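## Task

Move the mint tin and the plastic box into the gray tray so that both of them end up standing right side up.

## Robot and tools

Robot: two seven-joint Kinova Gen3 arms, left_arm and right_arm, each carrying a suction cup instead of fingers, plus a wrist camera per arm: cam_left_wrist and cam_right_wrist (896x504 each). Without a hold on the elbow, a large turn of the cup can swing an arm's elbow around.

Frame: every position and orientation uses the scene frame. Its origin sits at table-top height, halfway between the arms' nominal bases. +z points up, +x points out over the table, and left_arm is on the +y side (image sides do not match these names). Measured base roots: left_arm at (-0.054, +0.373, +0.030) m, right_arm at (+0.021, -0.307, +0.030) m. The reported cup point is the centre of the cup rim, and the cup opens along the cup point's own +z axis. Roughly 3 cm behind the rim the tool widens to about 5 cm sideways, so keep that clear of obstacles. Printed poses can be wrong by a few centimetres, more at long reach.

The 14-number row, shared by execute_actions and move: one flat list covering both arms. Order: left dx, dy, dz, rx, ry, rz, left suction, then the same seven for right. All values lie in [-1, 1]. dx, dy, dz, rx, ry, rz are offsets, not poses: they are measured along scene axes from that arm's Hand target as it stood when the action or move began. Scale: 1.0 = 0.6 m for distances and 180 degrees for rotations; rx, ry, rz form one rotation vector, turning about the Hand target position. Sending the same offset again moves the arm further. Six zeros request nothing new for that arm. Suction is an absolute level, not an offset: 1 asks for full vacuum (about 55 kPa), a fraction asks for that share, and 0.05 or less switches it off. It keeps its last setting, so to leave a cup alone resend its previous value; a 0 turns it off.

execute_actions(actions, cameras): actions is a list of actions, each a table of up to 15 rows, one row per 1/30 s step; a shorter table repeats its final row to fill 15 steps, so each action lasts 0.5 s. Every row in an action counts from the start-of-action Hand target, not from the preceding row. An empty list returns images and full readings. cameras lists camera names, ["all"], or []; an unknown name invalidates the call.

move(target, speed, blend, blocking, cameras): target is one row or a list of up to 15 rows; every row's offsets count from the same starting Hand targets. The cup point follows a straight line, doing no obstacle or arm avoidance, and the total is capped at 10 s. speed is metres per second, 0.002 to 0.5 (default 0.25), either one value or one per target; rotation is limited to twice that in rad/s and never above 0.873 rad/s. blend, in metres, rounds corners between listed targets; 0 stops at each. Suction values of the first row apply at once; those of later rows apply on arrival once both arms rest. blocking=false returns after about 0.5 s while the motion continues. The result adds a move: line (done, off_target, moving, held, fault) and limits such as paced (pose clipped) or held (steps withheld by a check).

wait(seconds): 0 to 3600, sends nothing new; returns early if a running move ends. stop(): brakes the current move. zoom_image(camera, region): camera is cam_left_wrist or cam_right_wrist from the latest images; region is [x0, y0, x1, y1] in pixels from the top-left, at most 504 wide and 504 high. clear_fault(arm): arm is left_arm or right_arm; clears a torque fault already reported. read_manual(section): returns licence text only ("licences"). finished_scene(scene): integer number of the current scene; ends it irreversibly. After ending the first scene, make no further call in that reply.

Results: end_effector_position (m) and end_effector_quat_wxyz per cup point; Hand target, the last commanded pose after clipping, which the next offsets start from; Tool commands; suction_measured (near 0 if not sealed); part_present, which goes to 1 at 0.50 and back to 0 below 0.45; joint positions, velocities (possibly shown as within noise) and torques; flange force along the tool's own axes, somewhat noisy; motor temperatures; and step readings of positions after action calls. The cup point often stops short of its Hand target; an execute_actions call, even with zero offsets, asks for it again, or you can send the remaining gap as an offset. Orientation commands get limited to within 32 degrees of the current orientation at each step.

Picking: switch suction on and press the 31 mm rim flat onto a smooth face so it seals all round, avoiding edges, holes and seams. Under vacuum the cup shrinks, bringing the object up to about 13 mm nearer the tool. Releasing: set the object on its support, switch suction off, wait briefly, then lift at least 20 mm, since the springing cup can nudge it. A cup sealed to the table pins the tool; turn suction off to free it.

Avoid: the arms are stiff, so commanding even a few millimetres past a firm contact pushes hard; approach slowly. Fast moves overshoot and hit harder. Do not let arms or held items meet each other. Do not drop or fling items, knock anything off the table, or let fragile things fall. A torque fault (joint limits 104.5 N m for the first four joints, 51.3 N m for the wrist three, or a joint straying 5 degrees from plan) freezes that arm until clear_fault. Motors heat under load, stretched poses or pushing: a MOTOR HOT line appears at 60 °C and at 75 °C the arm sinks and stops for 30 to 60 s. Loose objects may occasionally be nudged by outside pushes.

Each tool is called as name(argument=value, ...) on one line, values as JSON.

## Session

execute_actions(actions=[])

Scene clock: 0.00 s.
left_arm: end_effector_position=(+0.1293, +0.5390, +0.2956) suction_measured=0.00 part_present=0 end_effector_quat_wxyz=(+0.281, +0.842, -0.376, +0.266) | right_arm: end_effector_position=(+0.0841, -0.5961, +0.1715) suction_measured=0.00 part_present=0 end_effector_quat_wxyz=(-0.453, +0.198, +0.864, -0.092)
Joint positions: left_arm=[-1.181 0.359 -0.165 1.989 0.438 1.528 -2.39] | right_arm=[0.483 0.795 0.337 1.99 0.438 1.157 3.182]
Joint velocities: within noise
Joint torques (N m): no reading
Motor temperatures (°C): left_arm=[36 32 35 40 43 39 42] | right_arm=[32 35 34 36 43 43 43]
Flange force (N): no reading
Hand target: left_arm +0.1293, +0.5390, +0.2956; +0.281, +0.842, -0.376, +0.266 | right_arm +0.0841, -0.5961, +0.1715; -0.453, +0.198, +0.864, -0.092
Tool commands: left_gripper/suction=+0.0 right_gripper/suction=+0.0

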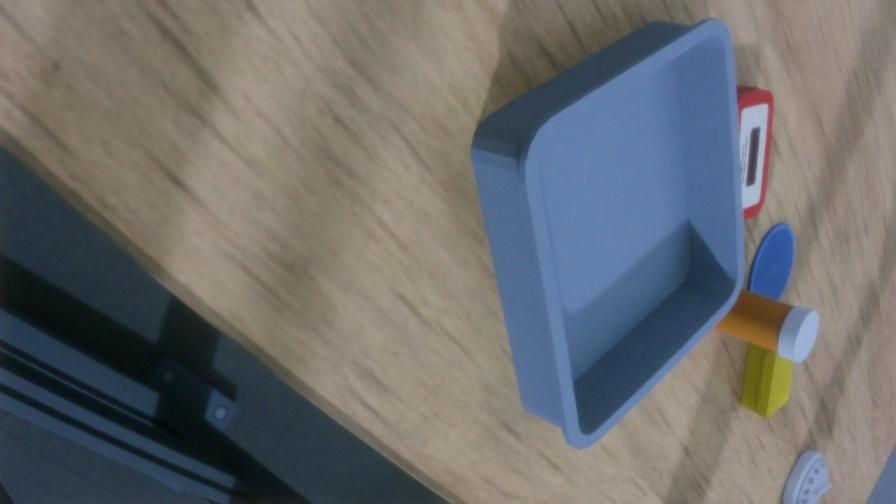

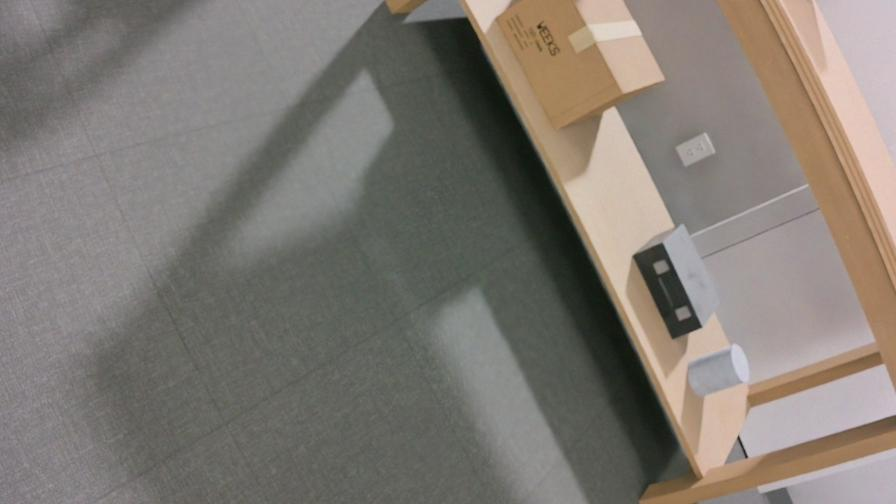

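move(target=[0,0,0,0,0,0,0,0.6,0.75,0.5,0,-0.306,0,0], speed=0.4, cameras=["all"])

Scene clock: 24.57 s.
left_arm: end_effector_position=(+0.1293, +0.5390, +0.2956) suction_measured=0.00 part_present=0 end_effector_quat_wxyz=(+0.281, +0.842, -0.376, +0.266) | right_arm: end_effector_position=(+0.4441, -0.1461, +0.4715) suction_measured=0.00 part_present=0 end_effector_quat_wxyz=(-0.002, +0.218, +0.976, +0.010)
Joint positions: left_arm=[-1.181 0.359 -0.165 1.989 0.438 1.528 -2.39] | right_arm=[-0.37 0.335 -0.088 1.123 0.011 1.675 2.268]
Joint torques (N m): left_arm=[-0.28 -9.9 0.2 -5.18 0.55 1.23 -0.45] | right_arm=[0.97 -12.07 0.28 -9.7 0 -0.15 0.37]
Flange force (N): left_arm=[1.5 2.2 3.5] | right_arm=[10.1 -6.5 9.6]
Hand target: left_arm +0.1293, +0.5390, +0.2956; +0.281, +0.842, -0.376, +0.266 | right_arm +0.4441, -0.1461, +0.4715; -0.002, +0.218, +0.976, +0.010
Off the commanded pose: left_arm 0.000 m, 0 deg | right_arm 0.000 m, 0 deg.
move: done

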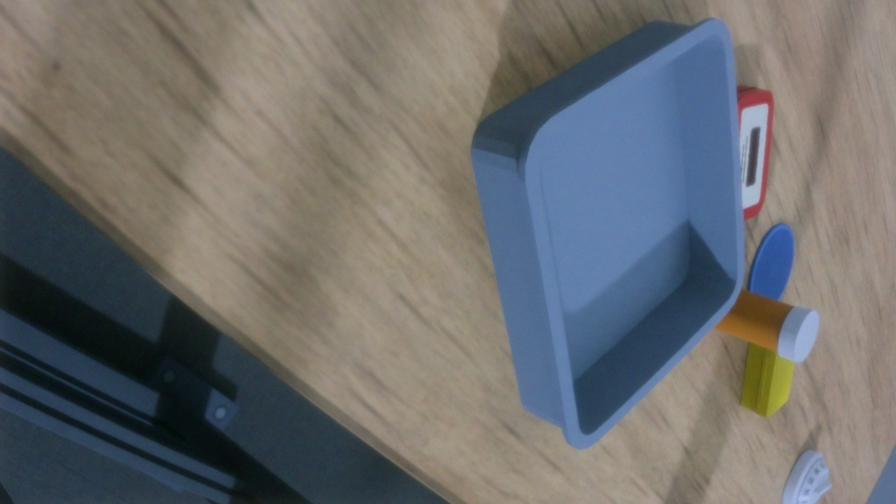

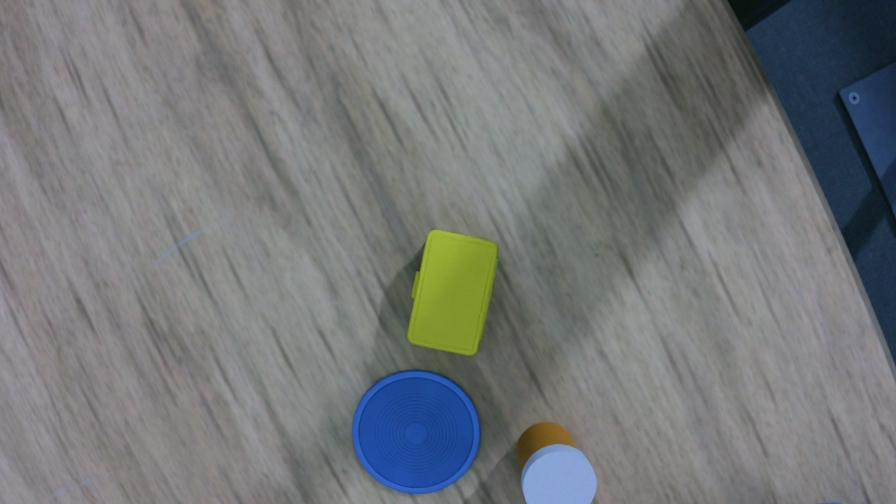

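zoom_image(camera="cam_left_wrist", region=[680, 60, 896, 240])

zoom_image(camera="cam_left_wrist", region=[740, 400, 896, 504])

Scaled by 2.333 from the camera's image (finer frame: 1280x720).

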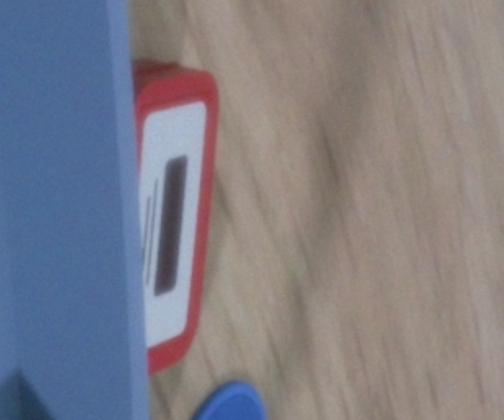

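Scaled by 3.231 from the camera's image (finer frame: 1280x720).

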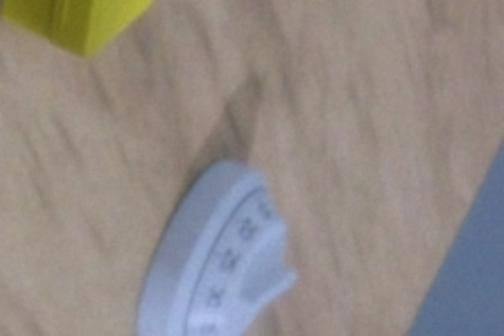

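move(target=[0.618,-0.52,0.25,0.238,0.084,0,0,-0.023,-0.035,-0.45,0,0,0,1], speed=0.4, cameras=["all"])

Scene clock: 43.77 s.
left_arm: end_effector_position=(+0.5001, +0.2270, +0.4456) suction_measured=0.00 part_present=0 end_effector_quat_wxyz=(+0.001, +0.913, -0.407, +0.001) | right_arm: end_effector_position=(+0.4303, -0.1671, +0.2015) suction_measured=0.00 part_present=0 end_effector_quat_wxyz=(-0.002, +0.218, +0.976, +0.010)
Joint positions: left_arm=[0.116 0.707 0.336 0.615 -0.223 1.841 -0.53] | right_arm=[-0.329 0.486 -0.091 1.814 0.032 0.835 2.289]
Joint torques (N m): left_arm=[-0.34 -17.83 1.25 -7.87 0.1 0.22 -0.41] | right_arm=[0.88 -13 0.21 -7.66 0 -0.07 0.43]
Flange force (N): left_arm=[-7.8 6.6 7.9] | right_arm=[8.4 -3.8 2.6]
Hand target: left_arm +0.5001, +0.2270, +0.4456; +0.001, +0.913, -0.407, +0.001 | right_arm +0.4303, -0.1671, +0.2015; -0.002, +0.218, +0.976, +0.010
Off the commanded pose: left_arm 0.000 m, 0 deg | right_arm 0.000 m, 0 deg.
move: done

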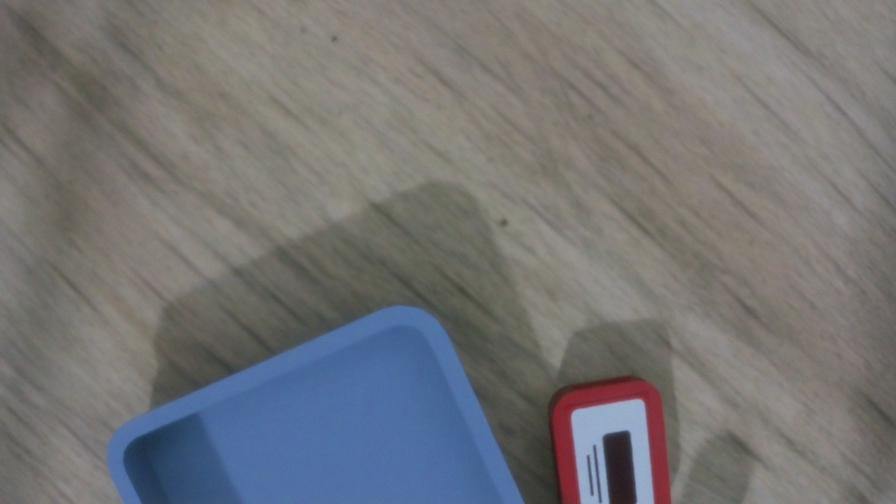

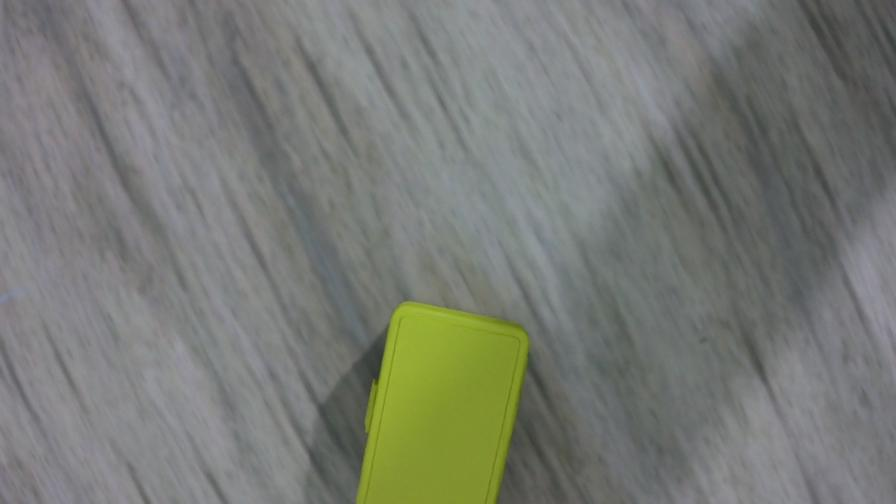

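move(target=[-0.117,-0.167,0,0,0,0,0,0.0045,0.0015,-0.265,0,0,0,1], speed=0.25, cameras=["all"])

Scene clock: 60.20 s.
left_arm: end_effector_position=(+0.4299, +0.1268, +0.4456) suction_measured=0.00 part_present=0 end_effector_quat_wxyz=(+0.001, +0.913, -0.407, +0.001) | right_arm: end_effector_position=(+0.4330, -0.1662, +0.0425) suction_measured=0.00 part_present=0 end_effector_quat_wxyz=(-0.002, +0.218, +0.976, +0.010)
Joint positions: left_arm=[0.286 0.601 0.352 0.812 -0.198 1.753 -0.302] | right_arm=[-0.348 0.809 -0.066 1.909 0.072 0.417 2.261]
Joint torques (N m): left_arm=[-0.44 -16.36 1.38 -8.01 0.04 0.21 -0.44] | right_arm=[0.99 -15.21 0.28 -5.4 0.06 -0.2 0.43]
Flange force (N): left_arm=[-6.2 4.1 6.1] | right_arm=[8.6 -3.6 -0.7]
Hand target: left_arm +0.4299, +0.1268, +0.4456; +0.001, +0.913, -0.407, +0.001 | right_arm +0.4330, -0.1662, +0.0425; -0.002, +0.218, +0.976, +0.010
Off the commanded pose: left_arm 0.000 m, 0 deg | right_arm 0.000 m, 0 deg.
move: done

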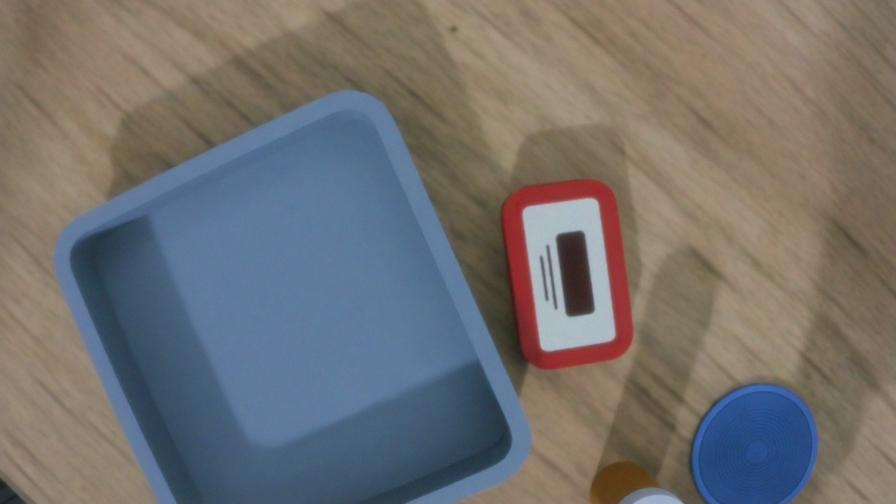

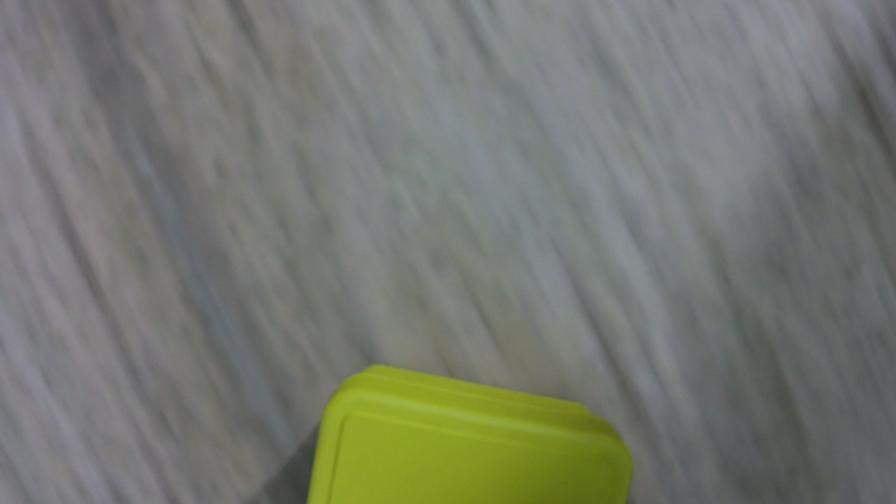

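move(target=[[0.066,-0.02,-0.2,0,0,0,1,0,0,-0.0215,0,0,0,1],[0.132,-0.039,-0.41,0,0,0,1,0,0,-0.0265,0,0,0,1]], speed=0.3, cameras=["cam_left_wrist"], blend=[0.002, 0])

Scene clock: 74.27 s.
left_arm: end_effector_position=(+0.5090, +0.1034, +0.1997) suction_measured=0.00 part_present=0 end_effector_quat_wxyz=(+0.001, +0.913, -0.408, +0.001) | right_arm: end_effector_position=(+0.4331, -0.1662, +0.0266) suction_measured=1.00 part_present=1 end_effector_quat_wxyz=(-0.002, +0.218, +0.976, +0.010)
Joint positions: left_arm=[0.283 0.907 0.305 1.025 -0.251 1.241 -0.288] | right_arm=[-0.35 0.846 -0.062 1.909 0.075 0.381 2.259]
Joint torques (N m): left_arm=[-0.35 -20.18 1.89 -7.87 0.06 0.24 -0.44] | right_arm=[0.84 -15.43 0.45 -5.05 -0.04 -0.11 0.31]
Flange force (N): left_arm=[-7.1 4.3 3.0] | right_arm=[7.9 -4.0 -0.8]
Hand target: left_arm +0.5091, +0.1034, +0.1996; +0.001, +0.913, -0.408, +0.001 | right_arm +0.4331, -0.1662, +0.0266; -0.002, +0.218, +0.976, +0.010
Off the commanded pose: left_arm 0.000 m, 0 deg | right_arm 0.000 m, 0 deg.
move: done

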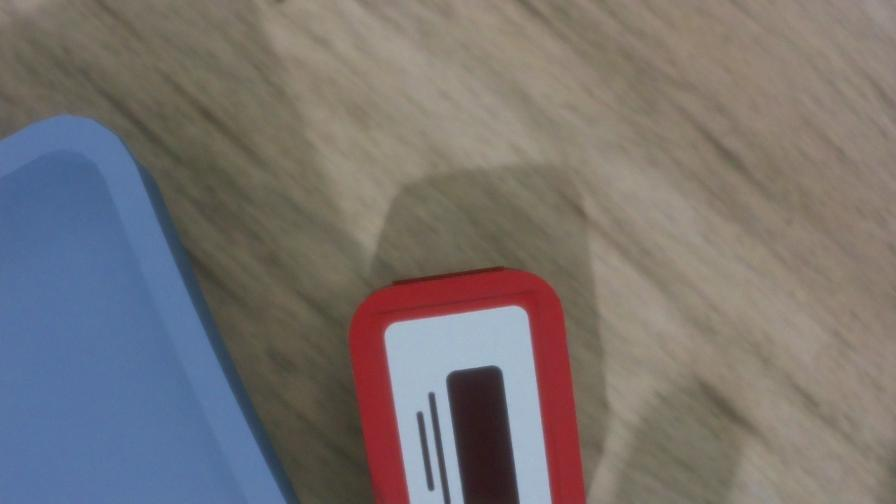

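move(target=[[0.0055,-0.031,-0.27,0,0,0,1,0,0,0.12,0,0,0,1],[0.0055,-0.031,-0.30,0,0,0,1,0,0,0.289,0,0,0,1]], speed=[0.25,0.1], blend=[0.002, 0], cameras=["cam_left_wrist"])

Scene clock: 86.67 s.
left_arm: end_effector_position=(+0.5124, +0.0848, +0.0196) suction_measured=0.86 part_present=1 end_effector_quat_wxyz=(+0.001, +0.913, -0.408, +0.001) | right_arm: end_effector_position=(+0.4330, -0.1662, +0.1999) suction_measured=1.00 part_present=1 end_effector_quat_wxyz=(-0.002, +0.218, +0.976, +0.010)
Joint positions: left_arm=[0.326 1.168 0.259 1.074 -0.297 0.932 -0.236] | right_arm=[-0.327 0.494 -0.093 1.806 0.035 0.835 2.288]
Joint torques (N m): left_arm=[-0.36 -22.28 2.08 -6.89 0.06 0.3 -0.4] | right_arm=[0.98 -13.25 0.36 -7.74 0 -0.13 0.32]
Flange force (N): left_arm=[-6.6 3.8 1.9] | right_arm=[8.3 -3.8 2.7]
Hand target: left_arm +0.5124, +0.0848, +0.0196; +0.001, +0.913, -0.408, +0.001 | right_arm +0.4330, -0.1662, +0.2000; -0.002, +0.218, +0.976, +0.010
Off the commanded pose: left_arm 0.000 m, 0 deg | right_arm 0.000 m, 0 deg.
move: done

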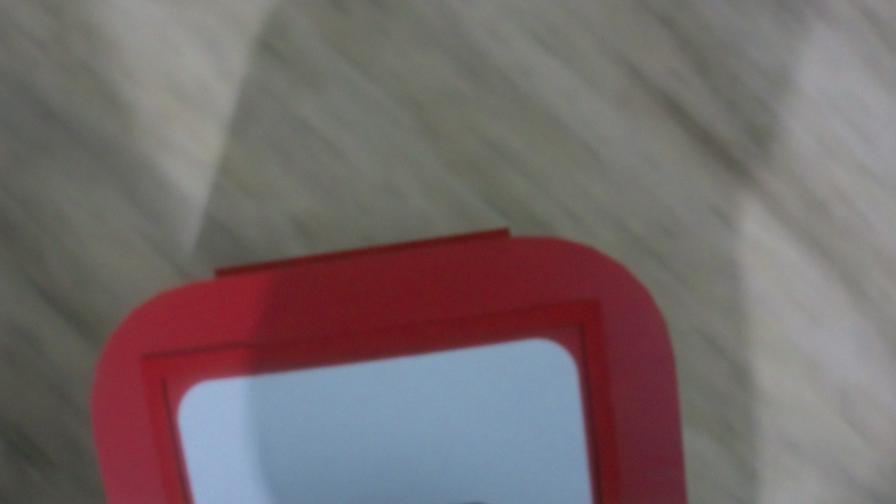

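move(target=[[0,0,0.22,0,0,0,1,0,0,0,0,0,0,1],[-0.164,0.130,0.233,0,0,0.108,1,0,0,0,0,0,0,1]], speed=0.25, blend=[0.03, 0], cameras=["all"])

Scene clock: 94.43 s.
left_arm: end_effector_position=(+0.4140, +0.1628, +0.1594) suction_measured=0.98 part_present=1 end_effector_quat_wxyz=(+0.001, +0.969, -0.247, +0.001) | right_arm: end_effector_position=(+0.4331, -0.1662, +0.2000) suction_measured=0.99 part_present=1 end_effector_quat_wxyz=(-0.002, +0.218, +0.976, +0.010)
Joint positions: left_arm=[0.244 0.71 0.222 1.572 -0.186 0.879 0.027] | right_arm=[-0.327 0.494 -0.093 1.806 0.035 0.835 2.288]
Joint torques (N m): left_arm=[-0.35 -16.93 1.45 -6.77 0.04 0.08 -0.44] | right_arm=[0.89 -13.18 0.28 -7.87 0.02 -0.09 0.36]
Flange force (N): left_arm=[-4.8 1.9 2.7] | right_arm=[8.7 -4.4 2.8]
Hand target: left_arm +0.4140, +0.1628, +0.1594; +0.001, +0.969, -0.247, +0.001 | right_arm +0.4331, -0.1662, +0.2000; -0.002, +0.218, +0.976, +0.010
Off the commanded pose: left_arm 0.000 m, 0 deg | right_arm 0.000 m, 0 deg.
move: done

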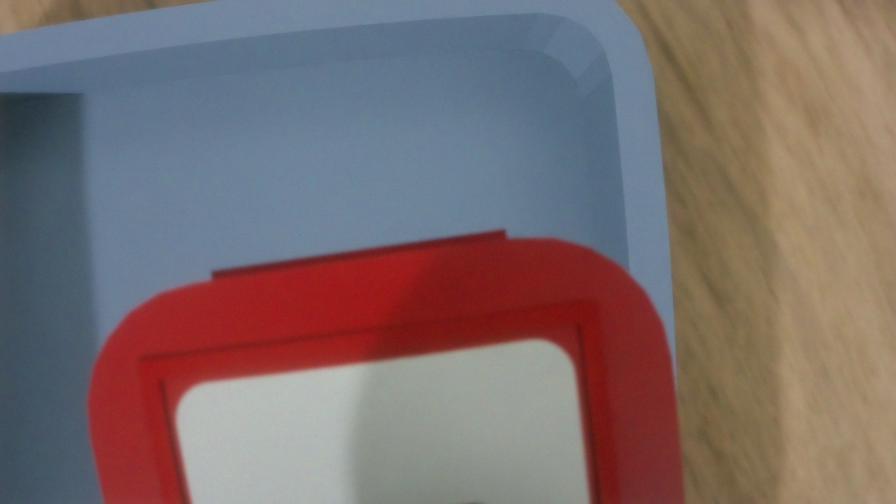

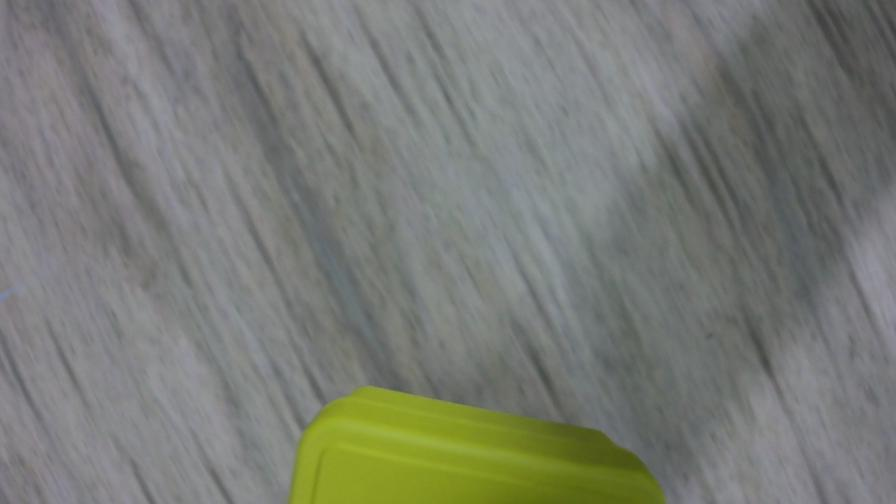

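move(target=[[0.017,0.0135,-0.18,0,0,0,1,0,0,0,0,0,0,1],[0.017,0.0135,-0.223,0,0,0,0,0,0,0,0,0,0,1]], speed=[0.2,0.06], blend=[0.003, 0], cameras=["cam_left_wrist"])

wait(seconds=0.3)

Scene clock: 123.63 s.
left_arm: end_effector_position=(+0.4242, +0.1709, +0.0257) suction_measured=0.00 part_present=0 end_effector_quat_wxyz=(+0.001, +0.969, -0.247, +0.001) | right_arm: end_effector_position=(+0.4331, -0.1662, +0.2000) suction_measured=0.98 part_present=1 end_effector_quat_wxyz=(-0.002, +0.218, +0.976, +0.010)
Joint positions: left_arm=[0.258 0.954 0.166 1.601 -0.237 0.605 0.044] | right_arm=[-0.327 0.494 -0.093 1.806 0.035 0.835 2.288]
Joint torques (N m): left_arm=[-0.41 -17.16 1.31 -4.56 0.05 0.32 -0.4] | right_arm=[0.9 -13.2 0.19 -7.85 0.01 -0.16 0.37]
Flange force (N): left_arm=[-4.6 2.0 -0.7] | right_arm=[8.6 -4.2 2.6]
Hand target: left_arm +0.4242, +0.1709, +0.0256; +0.001, +0.969, -0.247, +0.001 | right_arm +0.4331, -0.1662, +0.2000; -0.002, +0.218, +0.976, +0.010
Off the commanded pose: left_arm 0.000 m, 0 deg | right_arm 0.000 m, 0 deg.
move: done

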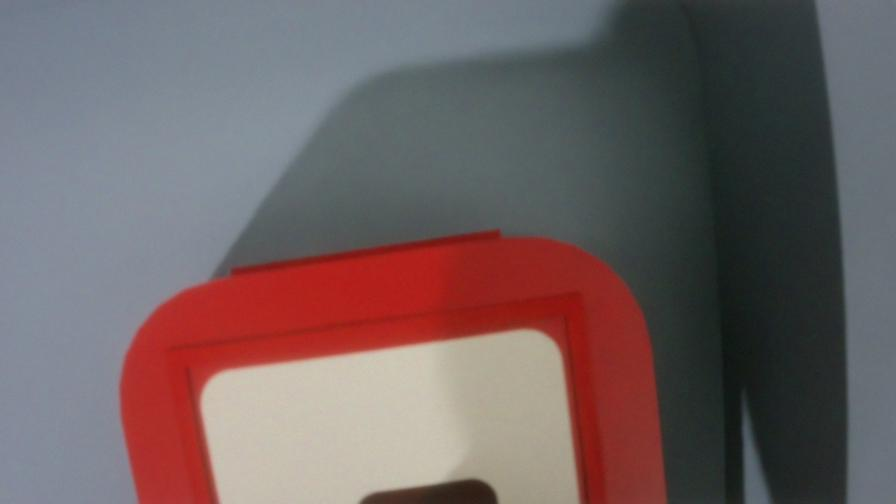

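Scene clock: 123.93 s.
left_arm: end_effector_position=(+0.4242, +0.1709, +0.0256) suction_measured=0.00 part_present=0 end_effector_quat_wxyz=(+0.001, +0.969, -0.247, +0.001) | right_arm: end_effector_position=(+0.4331, -0.1662, +0.2000) suction_measured=0.98 part_present=1 end_effector_quat_wxyz=(-0.002, +0.218, +0.976, +0.010)
Joint positions: left_arm=[0.258 0.954 0.166 1.601 -0.237 0.605 0.044] | right_arm=[-0.327 0.494 -0.093 1.806 0.035 0.835 2.288]
Joint torques (N m): left_arm=[-0.38 -17.15 1.28 -4.59 0.05 0.27 -0.41] | right_arm=[1.01 -13.21 0.36 -7.82 0 -0.1 0.37]
Flange force (N): left_arm=[-4.6 1.9 -0.8] | right_arm=[8.8 -4.0 2.8]
Hand target: left_arm +0.4242, +0.1709, +0.0256; +0.001, +0.969, -0.247, +0.001 | right_arm +0.4331, -0.1662, +0.2000; -0.002, +0.218, +0.976, +0.010
Tool commands: left_gripper/suction=+0.0 right_gripper/suction=+1.0
Off the commanded pose: left_arm 0.000 m, 0 deg | right_arm 0.000 m, 0 deg.
wait: 0.30 s; at rest by 0.17 s

move(target=[[0,0,0.25,0,0,0,0,0,0,0,0,0,0,1],[-0.457,0.63,0.55,0,0,0,0,-0.03,0.16,-0.02,0,0,0,1],[-0.457,0.63,0.55,0,0,0,0,-0.112,0.623,-0.083,0,0,0.07,1]], speed=0.3, blend=[0.04, 0.04, 0], cameras=["cam_right_wrist"])

Scene clock: 133.00 s.
left_arm: end_effector_position=(+0.1500, +0.5489, +0.3556) suction_measured=0.00 part_present=0 end_effector_quat_wxyz=(+0.001, +0.969, -0.247, +0.001) | right_arm: end_effector_position=(+0.3659, +0.2076, +0.1502) suction_measured=0.96 part_present=1 end_effector_quat_wxyz=(-0.003, +0.110, +0.994, +0.010)
Joint positions: left_arm=[-0.608 -0.064 -0.177 1.968 -0.01 1.237 -1.287] | right_arm=[-0.966 0.925 -0.144 1.118 0.115 1.091 1.835]
Joint torques (N m): left_arm=[-0.41 -4.93 0.24 -7.87 0.07 0.19 -0.41] | right_arm=[1.03 -19.95 -0.01 -8.94 0 -0.04 0.4]
Flange force (N): left_arm=[0.2 4.6 3.5] | right_arm=[7.4 -12.5 2.3]
Hand target: left_arm +0.1500, +0.5489, +0.3556; +0.001, +0.969, -0.247, +0.001 | right_arm +0.3659, +0.2076, +0.1502; -0.003, +0.110, +0.994, +0.010
Off the commanded pose: left_arm 0.000 m, 0 deg | right_arm 0.000 m, 0 deg.
move: done

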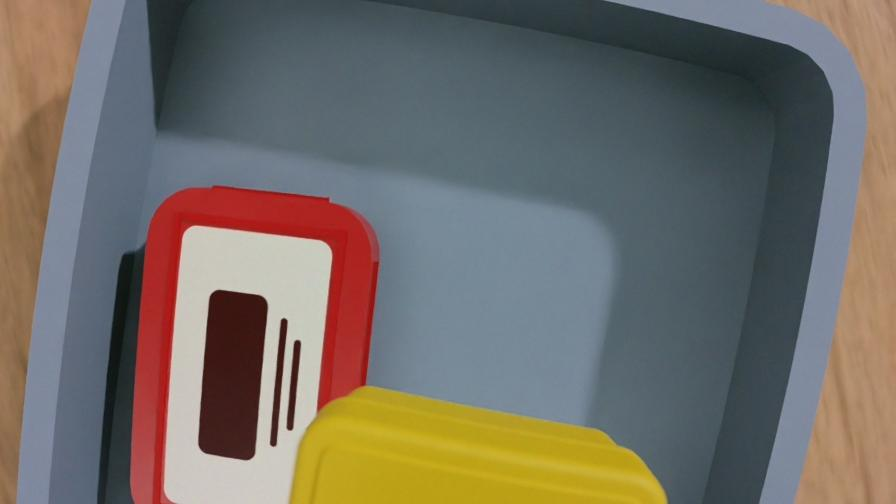

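move(target=[[0,0,0,0,0,0,0,-0.041,-0.016,-0.13,0,0,0,1],[0,0,0,0,0,0,0,-0.041,-0.016,-0.198,0,0,0,0]], speed=[0.2,0.06], blend=[0.003, 0])

move(target=[0,0,0,0,0,0,0,0,0,0.2,0,0,0,0], speed=0.2, cameras=["cam_right_wrist"])

Scene clock: 143.17 s.
left_arm: end_effector_position=(+0.1500, +0.5489, +0.3556) suction_measured=0.00 part_present=0 end_effector_quat_wxyz=(+0.001, +0.969, -0.247, +0.001) | right_arm: end_effector_position=(+0.3413, +0.1980, +0.0314) suction_measured=0.00 part_present=0 end_effector_quat_wxyz=(-0.003, +0.110, +0.994, +0.010)
Joint positions: left_arm=[-0.608 -0.064 -0.177 1.968 -0.01 1.237 -1.287] | right_arm=[-0.993 1.054 -0.131 1.274 0.139 0.806 1.787]
Joint torques (N m): left_arm=[-0.35 -4.91 0.26 -7.88 0.09 0.18 -0.41] | right_arm=[1.32 -18.36 0.37 -6.75 0.08 0.09 0.37]
Flange force (N): left_arm=[0.0 4.6 3.5] | right_arm=[6.6 -9.7 -3.1]
Hand target: left_arm +0.1500, +0.5489, +0.3556; +0.001, +0.969, -0.247, +0.001 | right_arm +0.3413, +0.1980, +0.0314; -0.003, +0.110, +0.994, +0.010
Off the commanded pose: left_arm 0.000 m, 0 deg | right_arm 0.000 m, 0 deg.
move: done

Scene clock: 144.27 s.
left_arm: end_effector_position=(+0.1500, +0.5489, +0.3556) suction_measured=0.00 part_present=0 end_effector_quat_wxyz=(+0.001, +0.969, -0.247, +0.001) | right_arm: end_effector_position=(+0.3413, +0.1980, +0.1513) suction_measured=0.00 part_present=0 end_effector_quat_wxyz=(-0.003, +0.110, +0.994, +0.010)
Joint positions: left_arm=[-0.608 -0.064 -0.177 1.968 -0.01 1.237 -1.287] | right_arm=[-0.986 0.875 -0.145 1.224 0.115 1.036 1.802]
Joint torques (N m): left_arm=[-0.38 -4.88 0.25 -7.88 0.08 0.19 -0.43] | right_arm=[0.96 -19.21 -0.06 -8.74 -0.01 -0.08 0.35]
Flange force (N): left_arm=[0.1 4.7 3.5] | right_arm=[6.5 -11.5 2.1]
Hand target: left_arm +0.1500, +0.5489, +0.3556; +0.001, +0.969, -0.247, +0.001 | right_arm +0.3413, +0.1980, +0.1514; -0.003, +0.110, +0.994, +0.010
Off the commanded pose: left_arm 0.000 m, 0 deg | right_arm 0.000 m, 0 deg.
move: done

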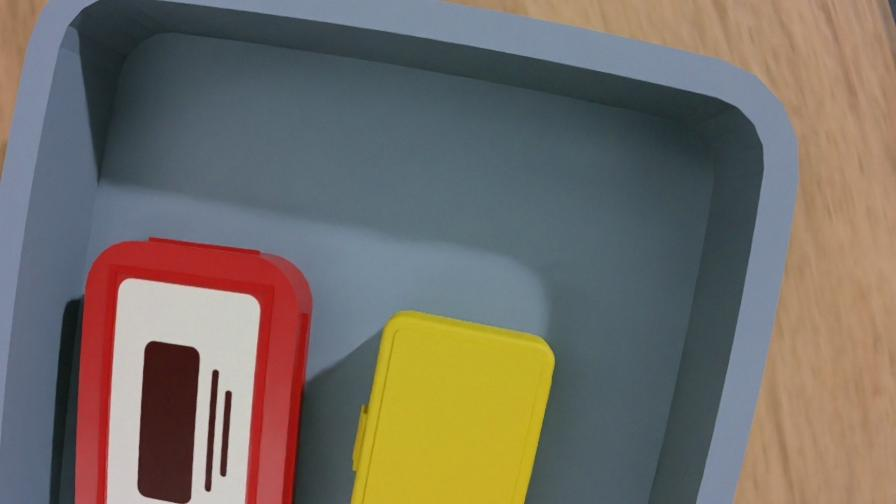

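Both in, flat.

finished_scene(scene=2)

The scene is finished: the task was done.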